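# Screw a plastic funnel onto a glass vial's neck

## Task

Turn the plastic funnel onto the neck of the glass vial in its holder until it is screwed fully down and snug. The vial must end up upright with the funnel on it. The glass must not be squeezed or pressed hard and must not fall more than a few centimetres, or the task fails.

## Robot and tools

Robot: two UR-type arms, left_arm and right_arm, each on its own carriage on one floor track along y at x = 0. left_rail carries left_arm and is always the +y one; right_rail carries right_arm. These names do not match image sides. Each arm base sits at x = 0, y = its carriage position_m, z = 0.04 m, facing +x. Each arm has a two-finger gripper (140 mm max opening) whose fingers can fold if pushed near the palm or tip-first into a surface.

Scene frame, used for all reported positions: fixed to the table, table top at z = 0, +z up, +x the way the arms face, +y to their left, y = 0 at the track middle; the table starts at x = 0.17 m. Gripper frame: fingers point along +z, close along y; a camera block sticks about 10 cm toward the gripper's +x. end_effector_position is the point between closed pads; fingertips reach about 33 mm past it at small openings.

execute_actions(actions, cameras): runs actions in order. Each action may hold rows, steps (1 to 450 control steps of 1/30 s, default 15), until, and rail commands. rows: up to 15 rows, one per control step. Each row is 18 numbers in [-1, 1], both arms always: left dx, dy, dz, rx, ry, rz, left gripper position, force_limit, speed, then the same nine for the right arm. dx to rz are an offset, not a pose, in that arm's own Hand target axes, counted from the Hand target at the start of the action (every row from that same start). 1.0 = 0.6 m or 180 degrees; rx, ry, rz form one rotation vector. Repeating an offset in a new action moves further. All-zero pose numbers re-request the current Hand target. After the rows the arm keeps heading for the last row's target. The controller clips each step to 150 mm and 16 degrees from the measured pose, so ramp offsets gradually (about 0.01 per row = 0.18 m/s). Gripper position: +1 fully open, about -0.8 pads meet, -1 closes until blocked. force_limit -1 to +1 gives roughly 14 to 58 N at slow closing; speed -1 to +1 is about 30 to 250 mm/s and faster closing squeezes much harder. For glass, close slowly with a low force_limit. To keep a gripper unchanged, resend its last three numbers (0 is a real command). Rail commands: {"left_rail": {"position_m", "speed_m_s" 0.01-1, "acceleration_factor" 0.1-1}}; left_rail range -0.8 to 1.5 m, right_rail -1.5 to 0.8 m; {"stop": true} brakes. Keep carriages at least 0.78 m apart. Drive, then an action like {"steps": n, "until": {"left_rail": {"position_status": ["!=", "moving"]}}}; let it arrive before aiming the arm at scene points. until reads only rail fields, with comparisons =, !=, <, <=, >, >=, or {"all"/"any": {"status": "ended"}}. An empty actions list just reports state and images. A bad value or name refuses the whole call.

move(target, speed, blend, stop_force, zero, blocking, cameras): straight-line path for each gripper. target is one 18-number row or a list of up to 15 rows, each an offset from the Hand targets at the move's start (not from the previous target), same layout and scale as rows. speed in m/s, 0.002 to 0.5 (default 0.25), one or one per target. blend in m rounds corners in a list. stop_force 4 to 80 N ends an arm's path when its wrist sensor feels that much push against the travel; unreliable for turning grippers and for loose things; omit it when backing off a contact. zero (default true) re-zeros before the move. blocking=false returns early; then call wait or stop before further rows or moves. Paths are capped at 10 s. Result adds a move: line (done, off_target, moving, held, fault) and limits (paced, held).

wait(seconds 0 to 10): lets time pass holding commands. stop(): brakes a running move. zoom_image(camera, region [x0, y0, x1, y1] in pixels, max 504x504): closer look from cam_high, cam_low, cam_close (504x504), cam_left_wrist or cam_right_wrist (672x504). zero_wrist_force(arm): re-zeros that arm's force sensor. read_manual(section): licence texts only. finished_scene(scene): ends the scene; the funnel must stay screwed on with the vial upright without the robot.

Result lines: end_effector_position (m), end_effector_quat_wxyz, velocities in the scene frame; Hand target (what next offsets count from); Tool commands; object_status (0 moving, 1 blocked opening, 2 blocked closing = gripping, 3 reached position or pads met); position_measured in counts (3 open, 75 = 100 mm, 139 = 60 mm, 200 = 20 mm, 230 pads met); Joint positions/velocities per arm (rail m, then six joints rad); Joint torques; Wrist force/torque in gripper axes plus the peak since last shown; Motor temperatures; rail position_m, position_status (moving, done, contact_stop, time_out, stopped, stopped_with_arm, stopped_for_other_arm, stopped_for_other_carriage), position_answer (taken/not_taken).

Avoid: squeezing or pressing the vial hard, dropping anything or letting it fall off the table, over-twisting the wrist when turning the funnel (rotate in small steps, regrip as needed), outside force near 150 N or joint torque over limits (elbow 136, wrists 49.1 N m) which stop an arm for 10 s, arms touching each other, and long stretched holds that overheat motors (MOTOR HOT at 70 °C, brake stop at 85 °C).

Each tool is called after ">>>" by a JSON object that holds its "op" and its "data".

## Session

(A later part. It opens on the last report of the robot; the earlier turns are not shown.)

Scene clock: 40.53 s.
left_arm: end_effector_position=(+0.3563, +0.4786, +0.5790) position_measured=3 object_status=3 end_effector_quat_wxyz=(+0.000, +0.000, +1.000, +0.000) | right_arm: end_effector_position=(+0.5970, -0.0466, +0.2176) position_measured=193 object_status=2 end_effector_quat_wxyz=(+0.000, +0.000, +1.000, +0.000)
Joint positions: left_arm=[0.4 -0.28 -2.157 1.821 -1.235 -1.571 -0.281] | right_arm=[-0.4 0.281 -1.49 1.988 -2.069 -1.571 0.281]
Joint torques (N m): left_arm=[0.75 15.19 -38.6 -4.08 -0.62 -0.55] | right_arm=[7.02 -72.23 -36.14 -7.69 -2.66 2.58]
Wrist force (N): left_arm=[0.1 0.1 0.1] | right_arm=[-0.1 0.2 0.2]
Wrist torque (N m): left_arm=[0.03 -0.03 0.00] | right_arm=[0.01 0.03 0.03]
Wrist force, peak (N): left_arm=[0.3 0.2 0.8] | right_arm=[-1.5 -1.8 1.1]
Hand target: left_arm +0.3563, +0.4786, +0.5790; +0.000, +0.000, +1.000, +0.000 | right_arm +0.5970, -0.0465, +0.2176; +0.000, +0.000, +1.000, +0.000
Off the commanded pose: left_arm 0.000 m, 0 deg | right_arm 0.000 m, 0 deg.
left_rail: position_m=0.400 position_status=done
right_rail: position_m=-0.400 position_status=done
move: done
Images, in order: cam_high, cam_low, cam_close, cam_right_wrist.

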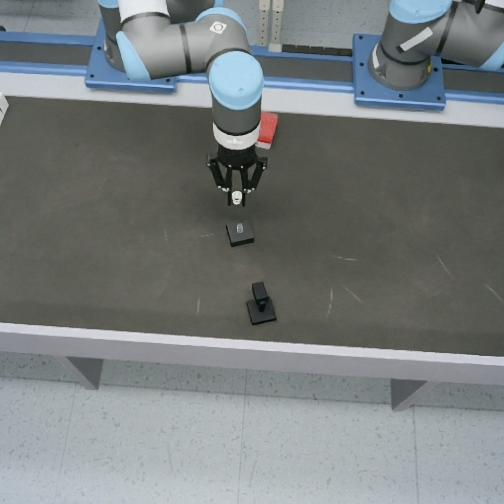

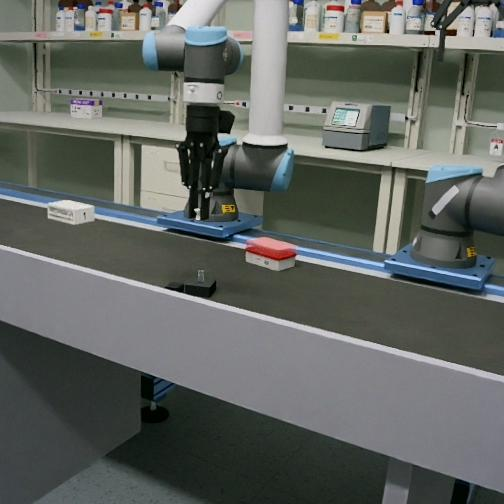

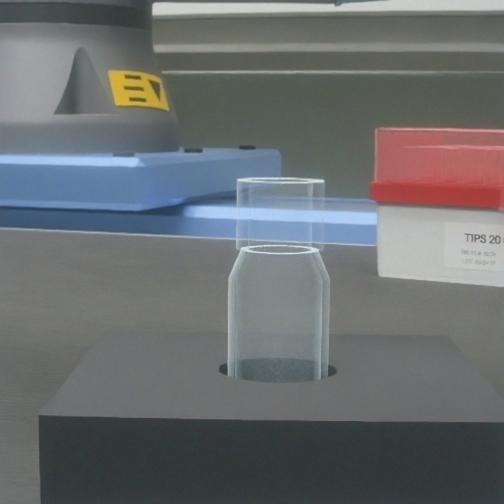

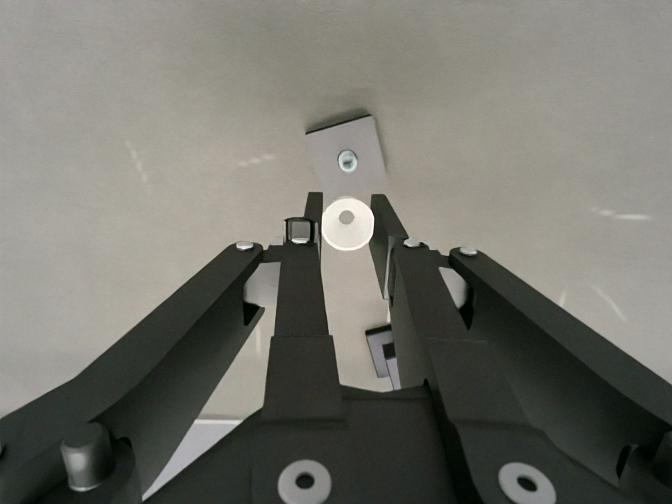

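>>> {"op": "move", "data": {"target": [0,0,0,0,0,0,1,1,1,0.008,0.0,0.14,0,0,0,-1,-1,-1], "speed": 0.1, "cameras": ["cam_right_wrist","cam_close","cam_low","cam_high"]}}

>>> {"op": "zoom_image", "data": {"camera": "cam_right_wrist", "region": [290, 120, 410, 260]}}

>>> {"op": "zoom_image", "data": {"camera": "cam_low", "region": [150, 200, 260, 300]}}

>>> {"op": "zoom_image", "data": {"camera": "cam_high", "region": [190, 170, 290, 270]}}

Scene clock: 43.80 s.
left_arm: end_effector_position=(+0.3563, +0.4786, +0.5790) position_measured=3 object_status=3 end_effector_quat_wxyz=(+0.000, +0.000, +1.000, +0.000) | right_arm: end_effector_position=(+0.5922, -0.0465, +0.1336) position_measured=193 object_status=2 end_effector_quat_wxyz=(+0.000, +0.000, +1.000, +0.000)
Joint positions: left_arm=[0.4 -0.28 -2.157 1.821 -1.235 -1.571 -0.28] | right_arm=[-0.4 0.283 -1.412 2.075 -2.233 -1.571 0.283]
Joint torques (N m): left_arm=[1.97 15.43 -38.88 -3.82 -0.72 -0.43] | right_arm=[7.55 -48.88 -32.38 -7.58 -2.61 3.14]
Wrist force (N): left_arm=[0.3 -0.1 0.5] | right_arm=[-0.4 -0.1 -0.1]
Wrist torque (N m): left_arm=[-0.02 -0.06 0.00] | right_arm=[-0.05 0.10 0.02]
Wrist force, peak (N): left_arm=[0.7 -0.4 0.5] | right_arm=[-0.3 -0.4 1.9]
Hand target: left_arm +0.3563, +0.4786, +0.5790; +0.000, +0.000, +1.000, +0.000 | right_arm +0.5922, -0.0465, +0.1336; +0.000, +0.000, +1.000, +0.000
Off the commanded pose: left_arm 0.000 m, 0 deg | right_arm 0.000 m, 0 deg.
left_rail: position_m=0.400 position_status=done
right_rail: position_m=-0.400 position_status=done
move: done
Images, in order: cam_high, cam_low, cam_close, cam_right_wrist.

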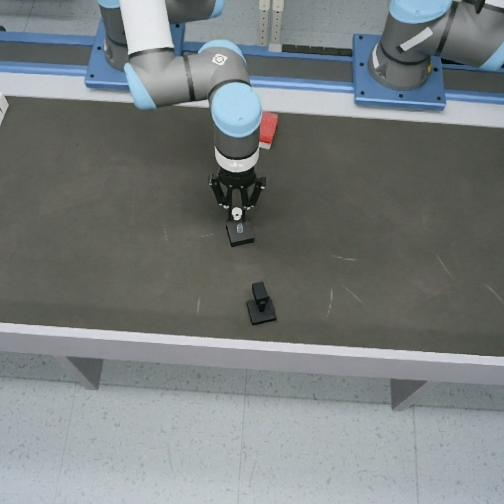

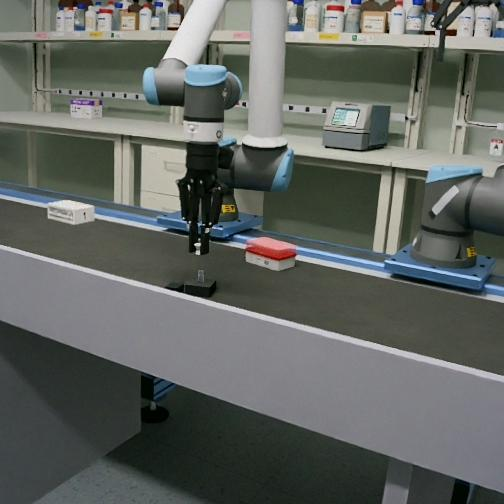

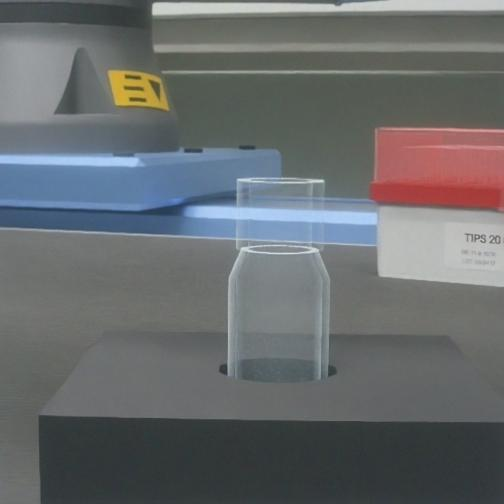

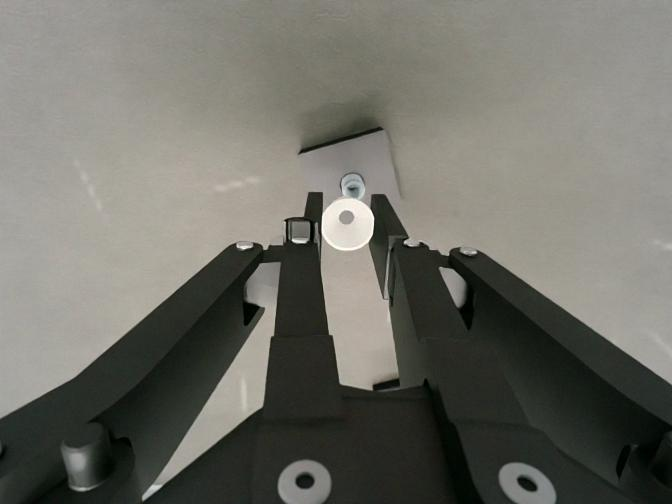

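Scaled by 3.600 from the camera's 672x504 image, which has a finer 960x720 frame.

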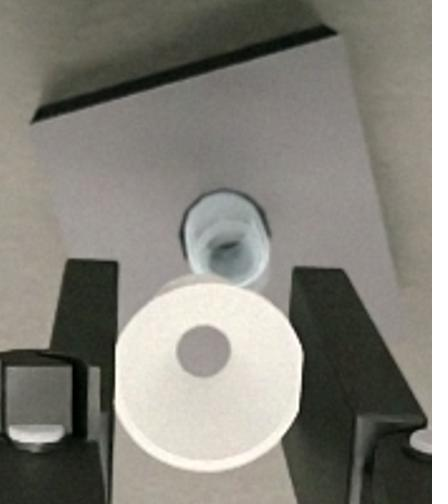

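Scaled by 4.582 from the camera's 504x504 image, which has a finer 720x720 frame.

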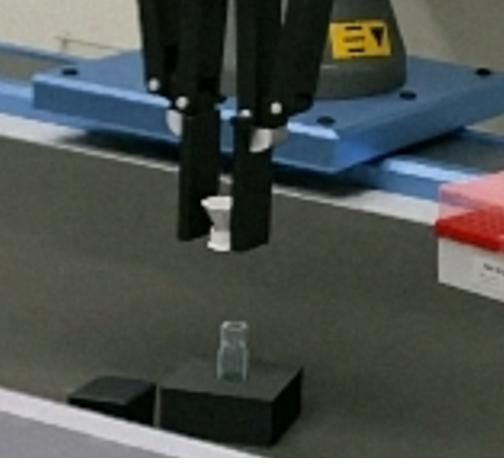

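Scaled by 5.040 from the camera's 504x504 image, which has a finer 720x720 frame.

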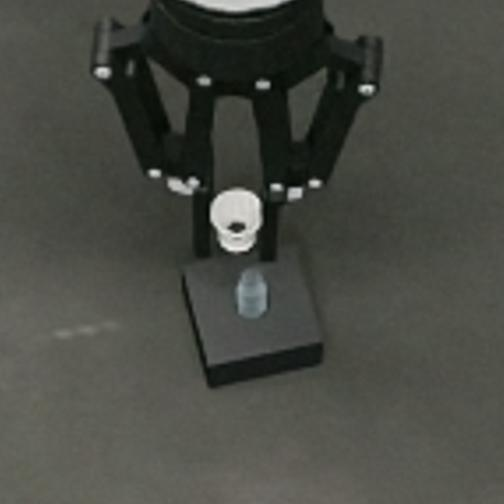

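>>> {"op": "move", "data": {"target": [0,0,0,0,0,0,1,1,1,0.0,0.0142,0.05,0,0,0,-1,-1,-1], "speed": 0.05, "cameras": ["cam_right_wrist","cam_close","cam_low","cam_high"]}}

>>> {"op": "zoom_image", "data": {"camera": "cam_right_wrist", "region": [290, 120, 410, 260]}}

>>> {"op": "zoom_image", "data": {"camera": "cam_low", "region": [150, 220, 240, 300]}}

>>> {"op": "zoom_image", "data": {"camera": "cam_high", "region": [200, 190, 280, 260]}}

Scene clock: 47.23 s.
left_arm: end_effector_position=(+0.3563, +0.4786, +0.5790) position_measured=3 object_status=3 end_effector_quat_wxyz=(+0.000, +0.000, +1.000, +0.000) | right_arm: end_effector_position=(+0.5922, -0.0380, +0.1036) position_measured=193 object_status=2 end_effector_quat_wxyz=(+0.000, +0.000, +1.000, +0.000)
Joint positions: left_arm=[0.4 -0.28 -2.157 1.821 -1.235 -1.571 -0.281] | right_arm=[-0.4 0.295 -1.37 2.09 -2.291 -1.571 0.295]
Joint torques (N m): left_arm=[-0.93 14.79 -38.96 -3.93 -0.84 -0.41] | right_arm=[7.8 -49.41 -30.76 -7.95 1.16 3.05]
Wrist force (N): left_arm=[0.3 -0.3 0.1] | right_arm=[-0.3 0.3 0.2]
Wrist torque (N m): left_arm=[-0.07 -0.06 -0.01] | right_arm=[0.04 0.07 0.01]
Wrist force, peak (N): left_arm=[0.6 0.2 0.6] | right_arm=[-0.2 -0.5 1.0]
Hand target: left_arm +0.3563, +0.4786, +0.5790; +0.000, +0.000, +1.000, +0.000 | right_arm +0.5922, -0.0380, +0.1036; +0.000, +0.000, +1.000, +0.000
Off the commanded pose: left_arm 0.000 m, 0 deg | right_arm 0.000 m, 0 deg.
left_rail: position_m=0.400 position_status=done
right_rail: position_m=-0.400 position_status=done
move: done
Images, in order: cam_high, cam_low, cam_close, cam_right_wrist.

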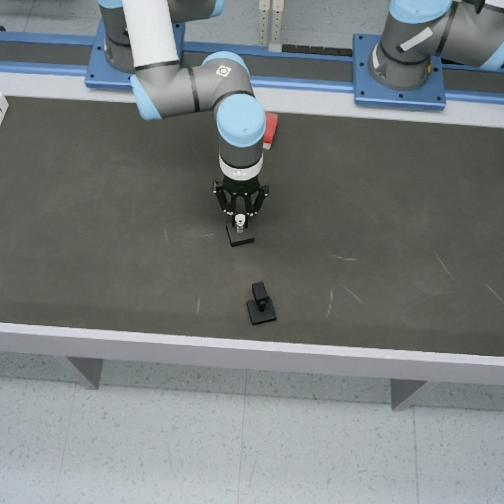

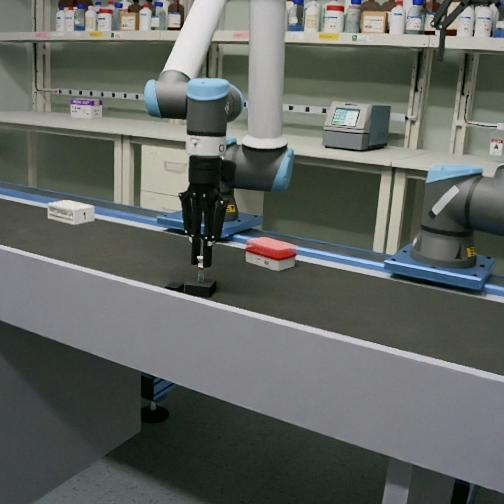

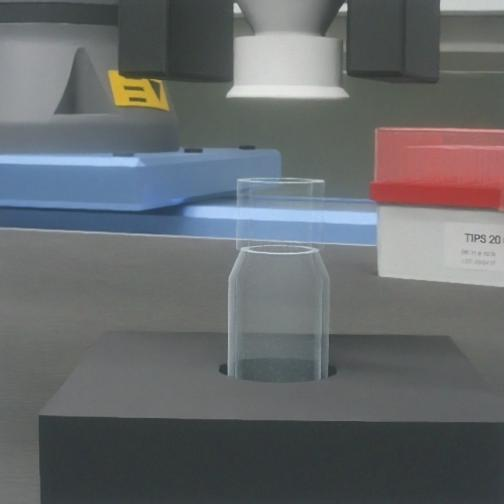

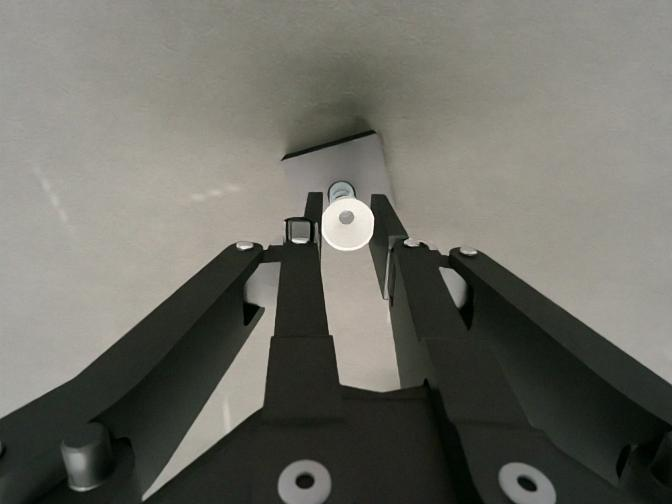

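Scaled by 3.600 from the camera's 672x504 image, which has a finer 960x720 frame.

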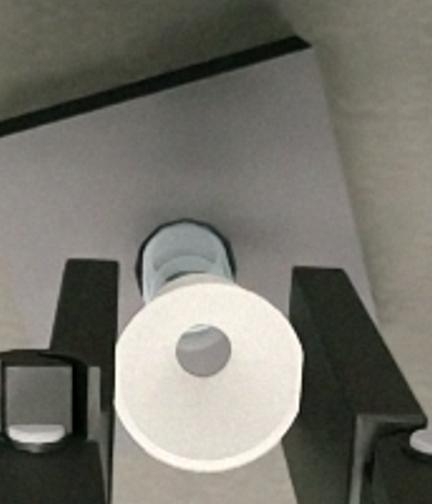

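Scaled by 5.600 from the camera's 504x504 image, which has a finer 720x720 frame.

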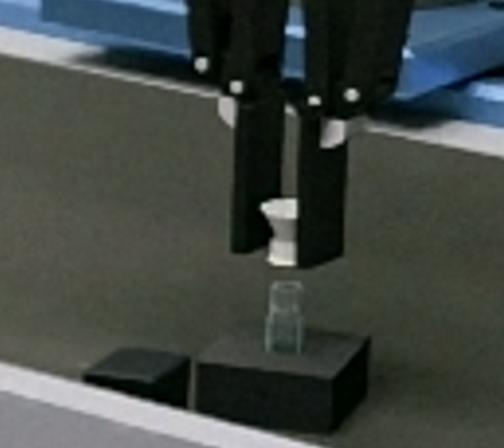

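Scaled by 6.300 from the camera's 504x504 image, which has a finer 720x720 frame.

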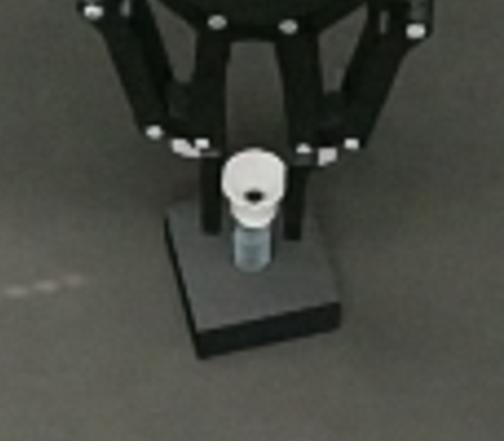

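>>> {"op": "zoom_image", "data": {"camera": "cam_right_wrist", "region": [315, 170, 375, 230]}}

>>> {"op": "zoom_image", "data": {"camera": "cam_high", "region": [225, 205, 255, 240]}}

Scaled by 8.400 from the camera's 672x504 image, which has a finer 960x720 frame.

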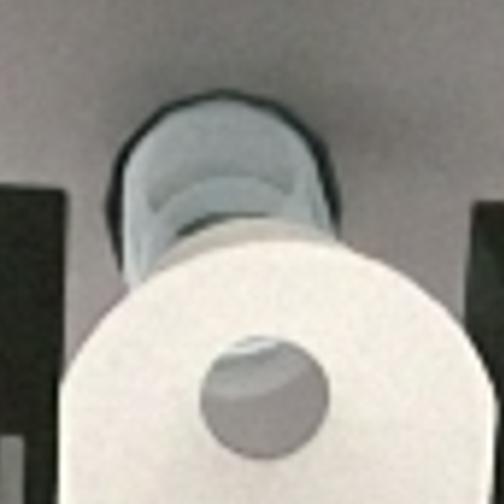

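Scaled by 14.400 from the camera's 504x504 image, which has a finer 720x720 frame.

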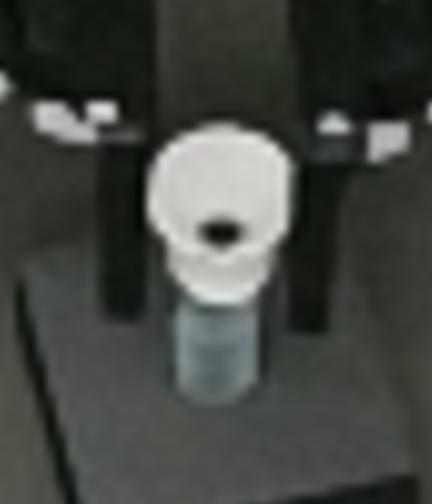

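>>> {"op": "move", "data": {"target": [0,0,0,0,0,0,1,1,1,0.0042,-0.0013,0.0133,0,0,0,-1,-1,-1], "speed": 0.03, "cameras": ["cam_right_wrist","cam_close","cam_high"]}}

>>> {"op": "zoom_image", "data": {"camera": "cam_right_wrist", "region": [315, 170, 375, 230]}}

>>> {"op": "zoom_image", "data": {"camera": "cam_close", "region": [180, 60, 400, 260]}}

Scene clock: 53.87 s.
left_arm: end_effector_position=(+0.3563, +0.4786, +0.5790) position_measured=3 object_status=3 end_effector_quat_wxyz=(+0.000, +0.000, +1.000, +0.000) | right_arm: end_effector_position=(+0.5897, -0.0388, +0.0956) position_measured=193 object_status=2 end_effector_quat_wxyz=(+0.000, +0.000, +1.000, +0.000)
Joint positions: left_arm=[0.4 -0.28 -2.157 1.821 -1.235 -1.571 -0.281] | right_arm=[-0.4 0.295 -1.363 2.1 -2.308 -1.571 0.295]
Joint torques (N m): left_arm=[0.3 17.29 -38.12 -3.68 -0.59 -0.58] | right_arm=[-1.11 -49.18 -30.96 -8.37 1.51 1.85]
Wrist force (N): left_arm=[0.4 -0.2 0.3] | right_arm=[-0.2 0.2 0.2]
Wrist torque (N m): left_arm=[-0.04 -0.10 0.00] | right_arm=[0.02 0.06 0.02]
Wrist force, peak (N): left_arm=[0.6 -0.2 0.7] | right_arm=[-0.9 -0.5 -0.2]
Hand target: left_arm +0.3563, +0.4786, +0.5790; +0.000, +0.000, +1.000, +0.000 | right_arm +0.5897, -0.0388, +0.0956; +0.000, +0.000, +1.000, +0.000
Off the commanded pose: left_arm 0.000 m, 0 deg | right_arm 0.000 m, 0 deg.
left_rail: position_m=0.400 position_status=done
right_rail: position_m=-0.400 position_status=done
move: done
Images, in order: cam_high, cam_close, cam_right_wrist.

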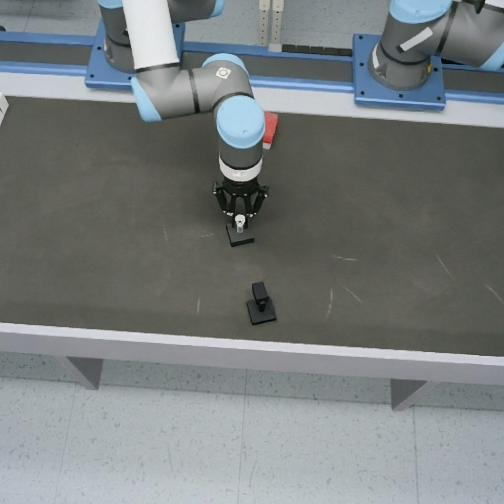

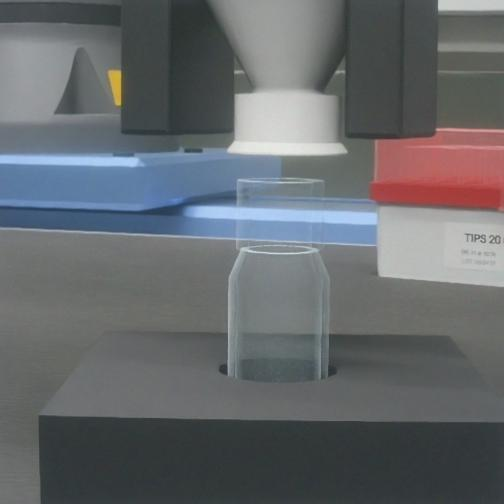

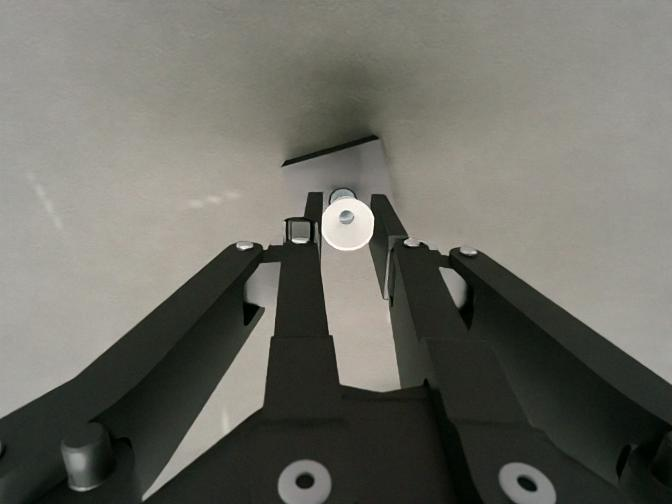

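Scaled by 8.400 from the camera's 672x504 image, which has a finer 960x720 frame.

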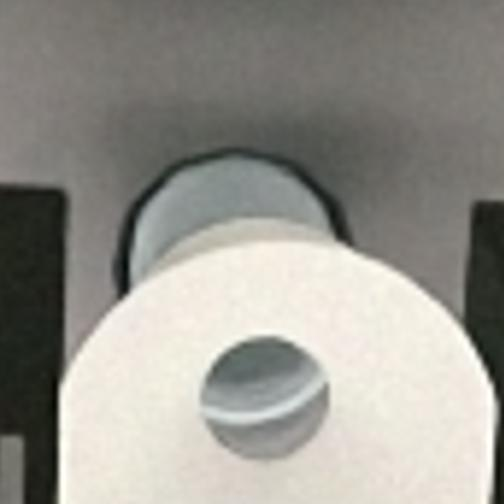

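Scaled by 2.291 from the camera's 504x504 image, which has a finer 720x720 frame.

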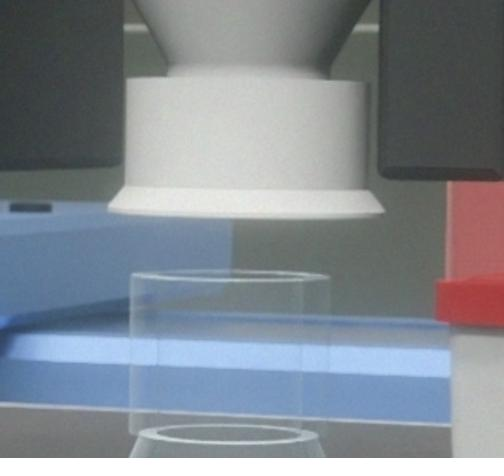

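>>> {"op": "move", "data": {"target": [0,0,0,0,0,0,1,1,1,0.0,-0.0025,0.0033,0,0,0,-1,-1,-1], "speed": 0.03, "cameras": ["cam_right_wrist","cam_close","cam_high"]}}

>>> {"op": "zoom_image", "data": {"camera": "cam_right_wrist", "region": [315, 170, 375, 230]}}

>>> {"op": "zoom_image", "data": {"camera": "cam_close", "region": [180, 60, 400, 260]}}

>>> {"op": "zoom_image", "data": {"camera": "cam_high", "region": [225, 205, 255, 240]}}

Scene clock: 57.00 s.
left_arm: end_effector_position=(+0.3563, +0.4786, +0.5790) position_measured=3 object_status=3 end_effector_quat_wxyz=(+0.000, +0.000, +1.000, +0.000) | right_arm: end_effector_position=(+0.5897, -0.0403, +0.0936) position_measured=193 object_status=2 end_effector_quat_wxyz=(+0.000, +0.000, +1.000, +0.000)
Joint positions: left_arm=[0.4 -0.28 -2.157 1.821 -1.235 -1.571 -0.281] | right_arm=[-0.4 0.293 -1.362 2.103 -2.312 -1.571 0.293]
Joint torques (N m): left_arm=[-1.38 15.1 -38.3 -3.91 -0.87 0.03] | right_arm=[-15.88 -49.26 -30 -7.51 1.32 -3.25]
Wrist force (N): left_arm=[0.1 0.0 0.4] | right_arm=[-0.2 -0.1 0.2]
Wrist torque (N m): left_arm=[0.01 -0.02 0.00] | right_arm=[-0.05 0.04 0.01]
Wrist force, peak (N): left_arm=[0.6 -0.4 0.6] | right_arm=[-0.8 0.0 0.8]
Hand target: left_arm +0.3563, +0.4786, +0.5790; +0.000, +0.000, +1.000, +0.000 | right_arm +0.5897, -0.0403, +0.0936; +0.000, +0.000, +1.000, +0.000
Off the commanded pose: left_arm 0.000 m, 0 deg | right_arm 0.000 m, 0 deg.
left_rail: position_m=0.400 position_status=done
right_rail: position_m=-0.400 position_status=done
move: done
Images, in order: cam_high, cam_close, cam_right_wrist.

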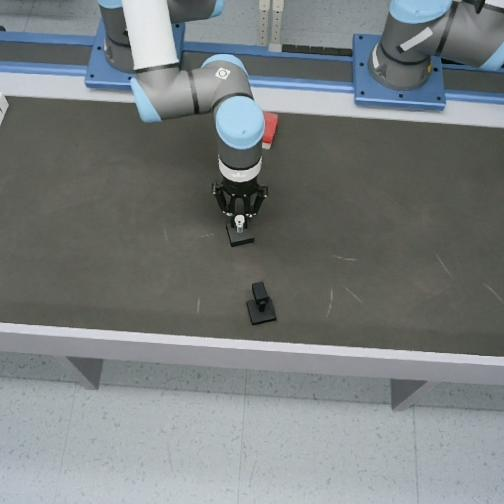

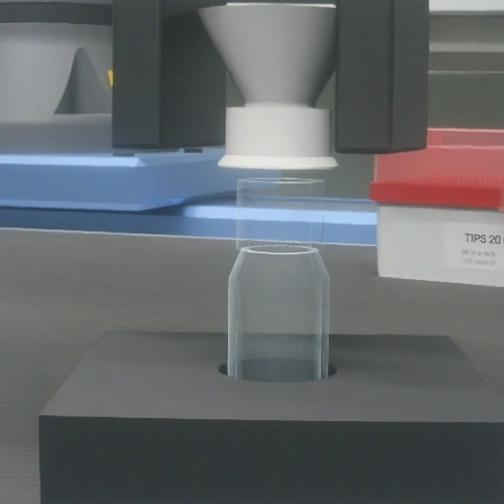

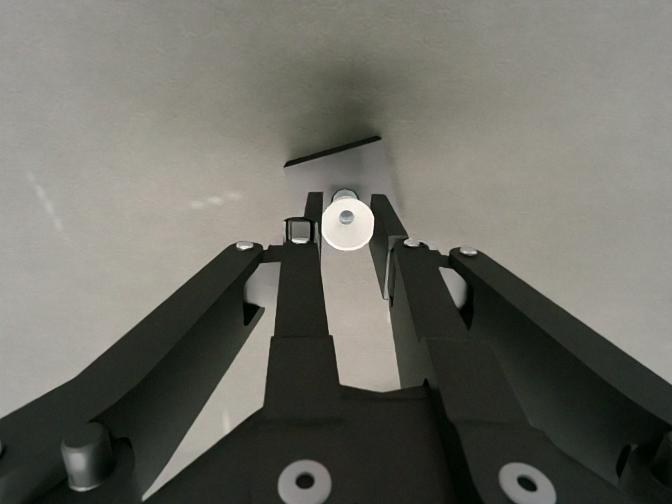

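Scaled by 8.400 from the camera's 672x504 image, which has a finer 960x720 frame.

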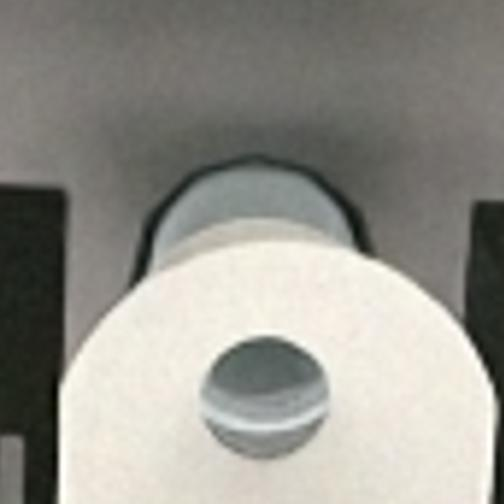

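Scaled by 2.291 from the camera's 504x504 image, which has a finer 720x720 frame.

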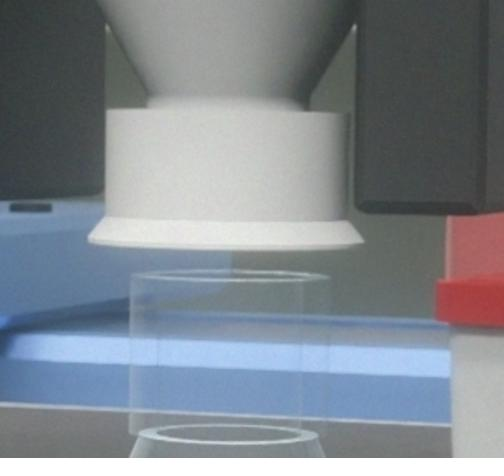

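Scaled by 14.400 from the camera's 504x504 image, which has a finer 720x720 frame.

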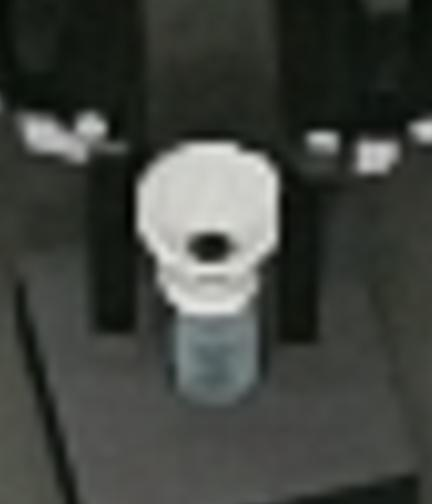

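>>> {"op": "move", "data": {"target": [0,0,0,0,0,0,1,1,1,0.0023,0.0,0.0025,0,0,0,-1,-1,-1], "speed": 0.03, "cameras": ["cam_right_wrist","cam_close"]}}

>>> {"op": "zoom_image", "data": {"camera": "cam_right_wrist", "region": [315, 170, 375, 230]}}

>>> {"op": "zoom_image", "data": {"camera": "cam_close", "region": [180, 60, 400, 260]}}

Scene clock: 58.70 s.
left_arm: end_effector_position=(+0.3563, +0.4786, +0.5790) position_measured=3 object_status=3 end_effector_quat_wxyz=(+0.000, +0.000, +1.000, +0.000) | right_arm: end_effector_position=(+0.5883, -0.0403, +0.0921) position_measured=193 object_status=2 end_effector_quat_wxyz=(+0.000, +0.000, +1.000, +0.000)
Joint positions: left_arm=[0.4 -0.28 -2.157 1.821 -1.235 -1.571 -0.28] | right_arm=[-0.4 0.293 -1.362 2.107 -2.316 -1.571 0.294]
Joint torques (N m): left_arm=[0.68 12.08 -38.63 -3.65 -0.95 -0.25] | right_arm=[7.64 -49.27 -29.53 -7.85 1.21 3.03]
Wrist force (N): left_arm=[0.3 -0.1 0.4] | right_arm=[-0.1 0.3 0.6]
Wrist torque (N m): left_arm=[-0.03 -0.06 0.00] | right_arm=[0.04 0.03 0.01]
Wrist force, peak (N): left_arm=[0.5 0.1 0.6] | right_arm=[-0.4 0.0 0.7]
Hand target: left_arm +0.3563, +0.4786, +0.5790; +0.000, +0.000, +1.000, +0.000 | right_arm +0.5883, -0.0403, +0.0921; +0.000, +0.000, +1.000, +0.000
Off the commanded pose: left_arm 0.000 m, 0 deg | right_arm 0.000 m, 0 deg.
left_rail: position_m=0.400 position_status=done
right_rail: position_m=-0.400 position_status=done
move: done
Images, in order: cam_close, cam_right_wrist.

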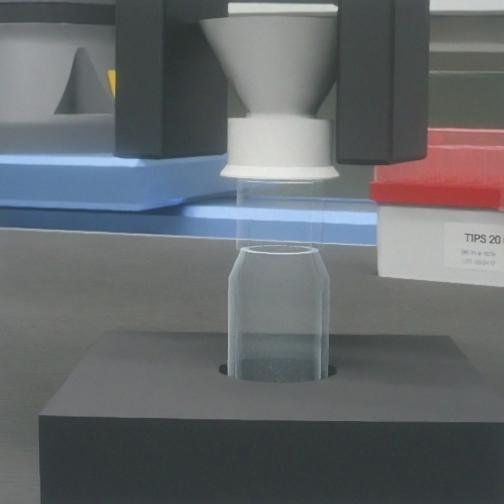

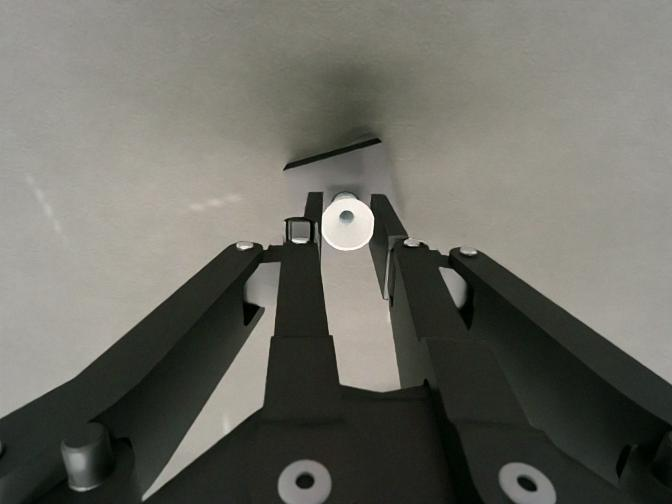

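Scaled by 8.400 from the camera's 672x504 image, which has a finer 960x720 frame.

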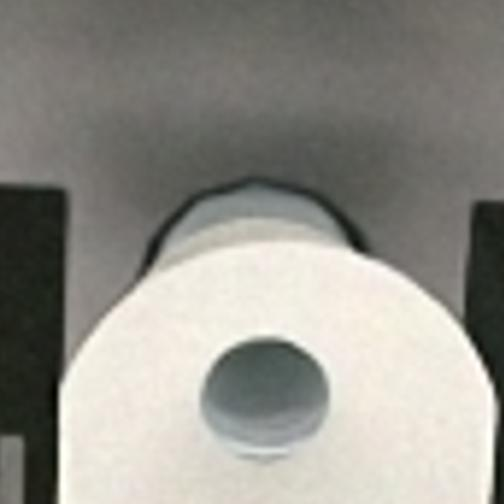

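Scaled by 2.291 from the camera's 504x504 image, which has a finer 720x720 frame.

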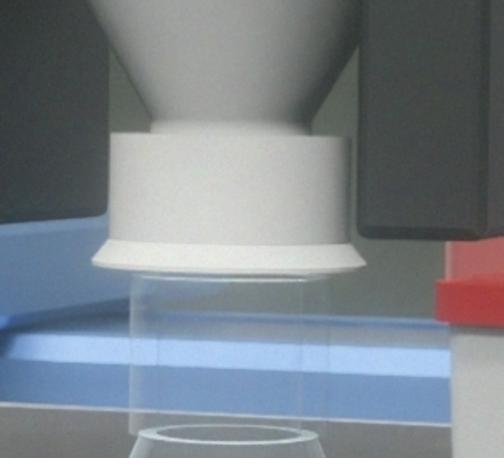

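>>> {"op": "move", "data": {"target": [0,0,0,0,0,0,1,1,1,0.0008,0.0,0.015,0,0,0,-1,-1,-1], "speed": 0.004, "stop_force": 4, "cameras": ["cam_right_wrist","cam_close"]}}

>>> {"op": "zoom_image", "data": {"camera": "cam_right_wrist", "region": [315, 170, 375, 230]}}

>>> {"op": "zoom_image", "data": {"camera": "cam_close", "region": [180, 100, 400, 300]}}

Scene clock: 62.33 s.
left_arm: end_effector_position=(+0.3563, +0.4786, +0.5790) position_measured=3 object_status=3 end_effector_quat_wxyz=(+0.000, +0.000, +1.000, +0.000) | right_arm: end_effector_position=(+0.5880, -0.0403, +0.0863) position_measured=193 object_status=2 end_effector_quat_wxyz=(+0.000, +0.000, +1.000, +0.000)
Joint positions: left_arm=[0.4 -0.28 -2.157 1.821 -1.235 -1.571 -0.281] | right_arm=[-0.4 0.294 -1.355 2.111 -2.327 -1.571 0.294]
Joint torques (N m): left_arm=[0.42 14.44 -39.27 -3.72 -0.77 -0.14] | right_arm=[4.39 -75.94 -40.27 -1.9 1.15 2.69]
Wrist force (N): left_arm=[0.0 0.1 0.1] | right_arm=[0.5 -0.6 -2.7]
Wrist torque (N m): left_arm=[0.03 0.00 0.00] | right_arm=[-0.04 -0.07 0.01]
Wrist force, peak (N): left_arm=[0.5 -0.5 0.5] | right_arm=[-0.2 -0.8 -4.7]
Hand target: left_arm +0.3563, +0.4786, +0.5790; +0.000, +0.000, +1.000, +0.000 | right_arm +0.5880, -0.0403, +0.0863; +0.000, +0.000, +1.000, +0.000 (not the last commanded pose)
Off the commanded pose: left_arm 0.000 m, 0 deg | right_arm 0.003 m, 0 deg.
left_rail: position_m=0.400 position_status=done
right_rail: position_m=-0.400 position_status=done
move: contact (right_arm)
Images, in order: cam_close, cam_right_wrist.

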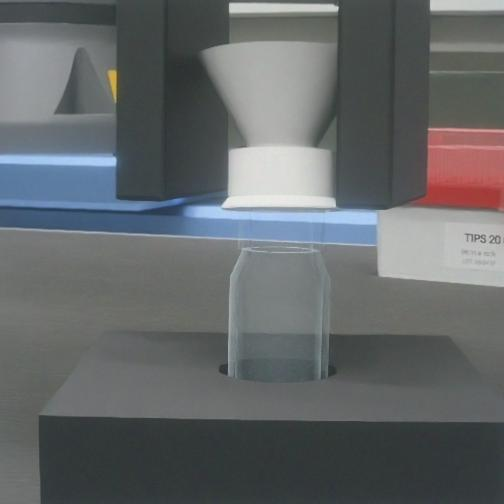

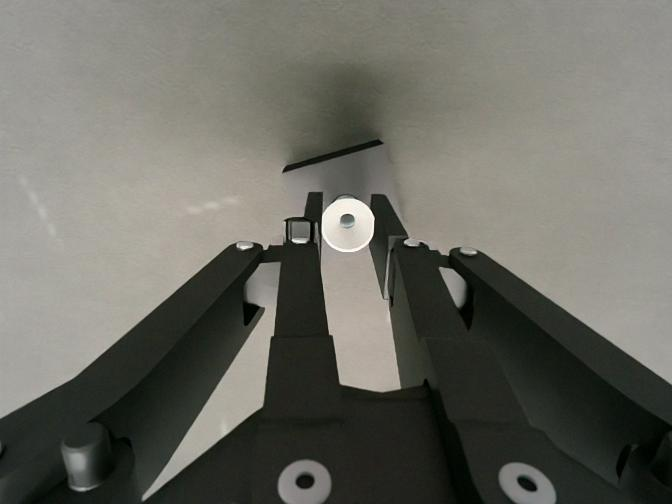

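Scaled by 8.400 from the camera's 672x504 image, which has a finer 960x720 frame.

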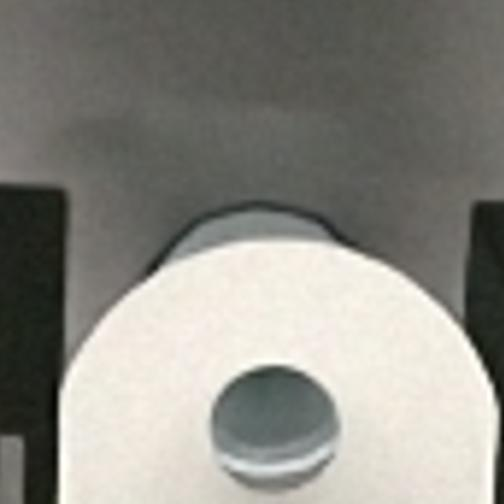

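Scaled by 2.291 from the camera's 504x504 image, which has a finer 720x720 frame.

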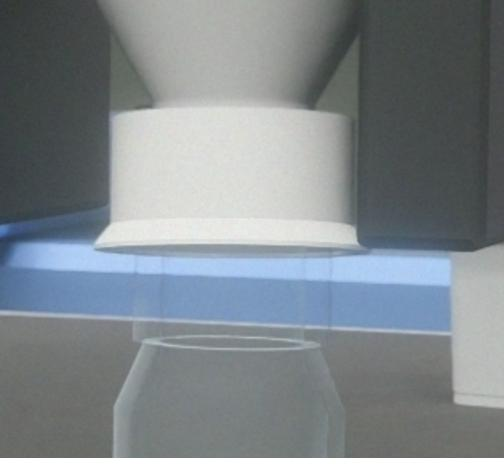

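>>> {"op": "move", "data": {"target": [0,0,0,0,0,0,1,1,1,-0.0025,0.0,-0.001,0,0,0,-1,-1,-1], "speed": 0.01, "cameras": ["cam_right_wrist","cam_close","cam_low"]}}

>>> {"op": "zoom_image", "data": {"camera": "cam_right_wrist", "region": [300, 180, 390, 260]}}

>>> {"op": "zoom_image", "data": {"camera": "cam_low", "region": [175, 250, 225, 300]}}

>>> {"op": "zoom_image", "data": {"camera": "cam_close", "region": [180, 20, 400, 240]}}

Scene clock: 64.63 s.
left_arm: end_effector_position=(+0.3563, +0.4786, +0.5790) position_measured=3 object_status=3 end_effector_quat_wxyz=(+0.000, +0.000, +1.000, +0.000) | right_arm: end_effector_position=(+0.5895, -0.0403, +0.0869) position_measured=193 object_status=2 end_effector_quat_wxyz=(+0.000, +0.000, +1.000, +0.000)
Joint positions: left_arm=[0.4 -0.28 -2.157 1.821 -1.235 -1.571 -0.281] | right_arm=[-0.4 0.293 -1.354 2.108 -2.326 -1.571 0.293]
Joint torques (N m): left_arm=[-1.12 15.12 -38.15 -3.91 -0.92 -0.52] | right_arm=[-12.93 -47.84 -42.48 -1.65 1.22 -3.05]
Wrist force (N): left_arm=[0.3 -0.2 0.3] | right_arm=[-0.3 0.3 0.3]
Wrist torque (N m): left_arm=[-0.03 -0.06 -0.01] | right_arm=[0.03 0.08 0.01]
Wrist force, peak (N): left_arm=[0.2 -0.4 0.7] | right_arm=[-0.5 -0.4 -3.1]
Hand target: left_arm +0.3563, +0.4786, +0.5790; +0.000, +0.000, +1.000, +0.000 | right_arm +0.5895, -0.0403, +0.0869; +0.000, +0.000, +1.000, +0.000
Off the commanded pose: left_arm 0.000 m, 0 deg | right_arm 0.000 m, 0 deg.
left_rail: position_m=0.400 position_status=done
right_rail: position_m=-0.400 position_status=done
move: done
Images, in order: cam_low, cam_close, cam_right_wrist.

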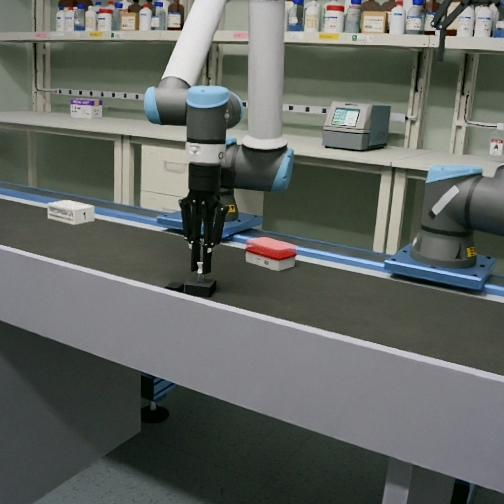

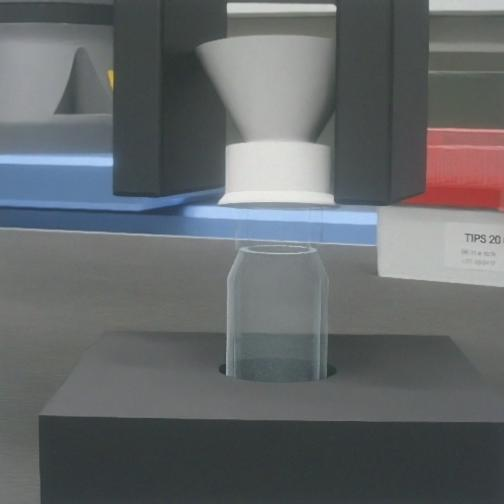

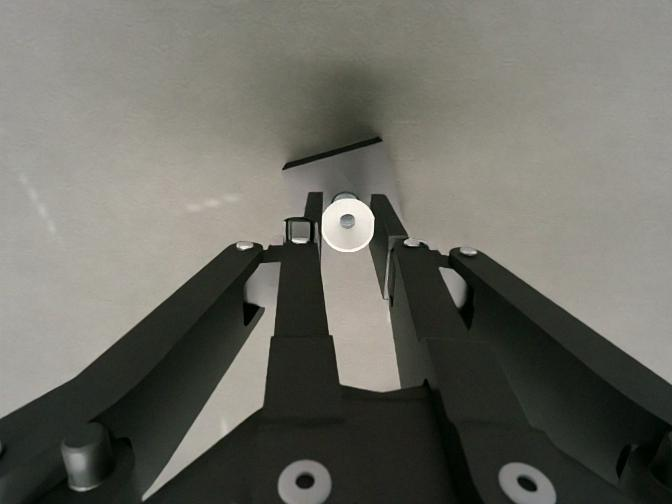

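Scaled by 5.600 from the camera's 672x504 image, which has a finer 960x720 frame.

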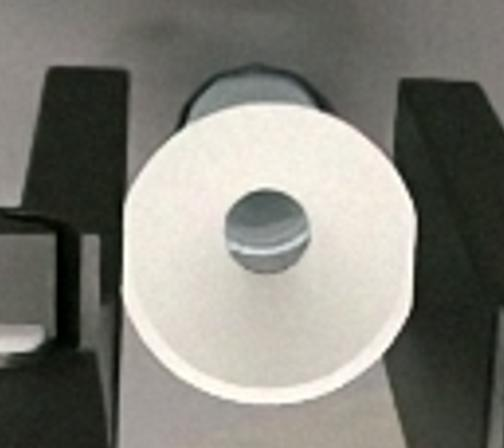

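Scaled by 10.080 from the camera's 504x504 image, which has a finer 720x720 frame.

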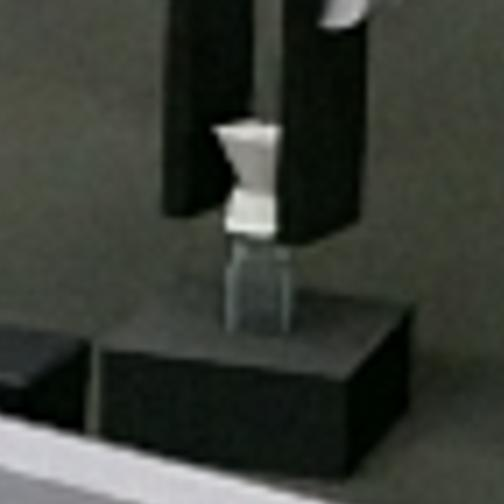

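Scaled by 2.291 from the camera's 504x504 image, which has a finer 720x720 frame.

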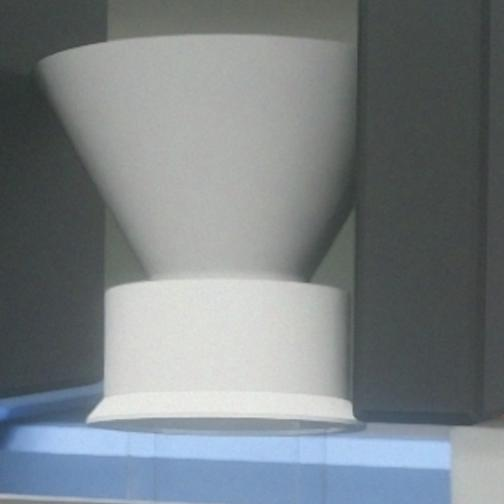

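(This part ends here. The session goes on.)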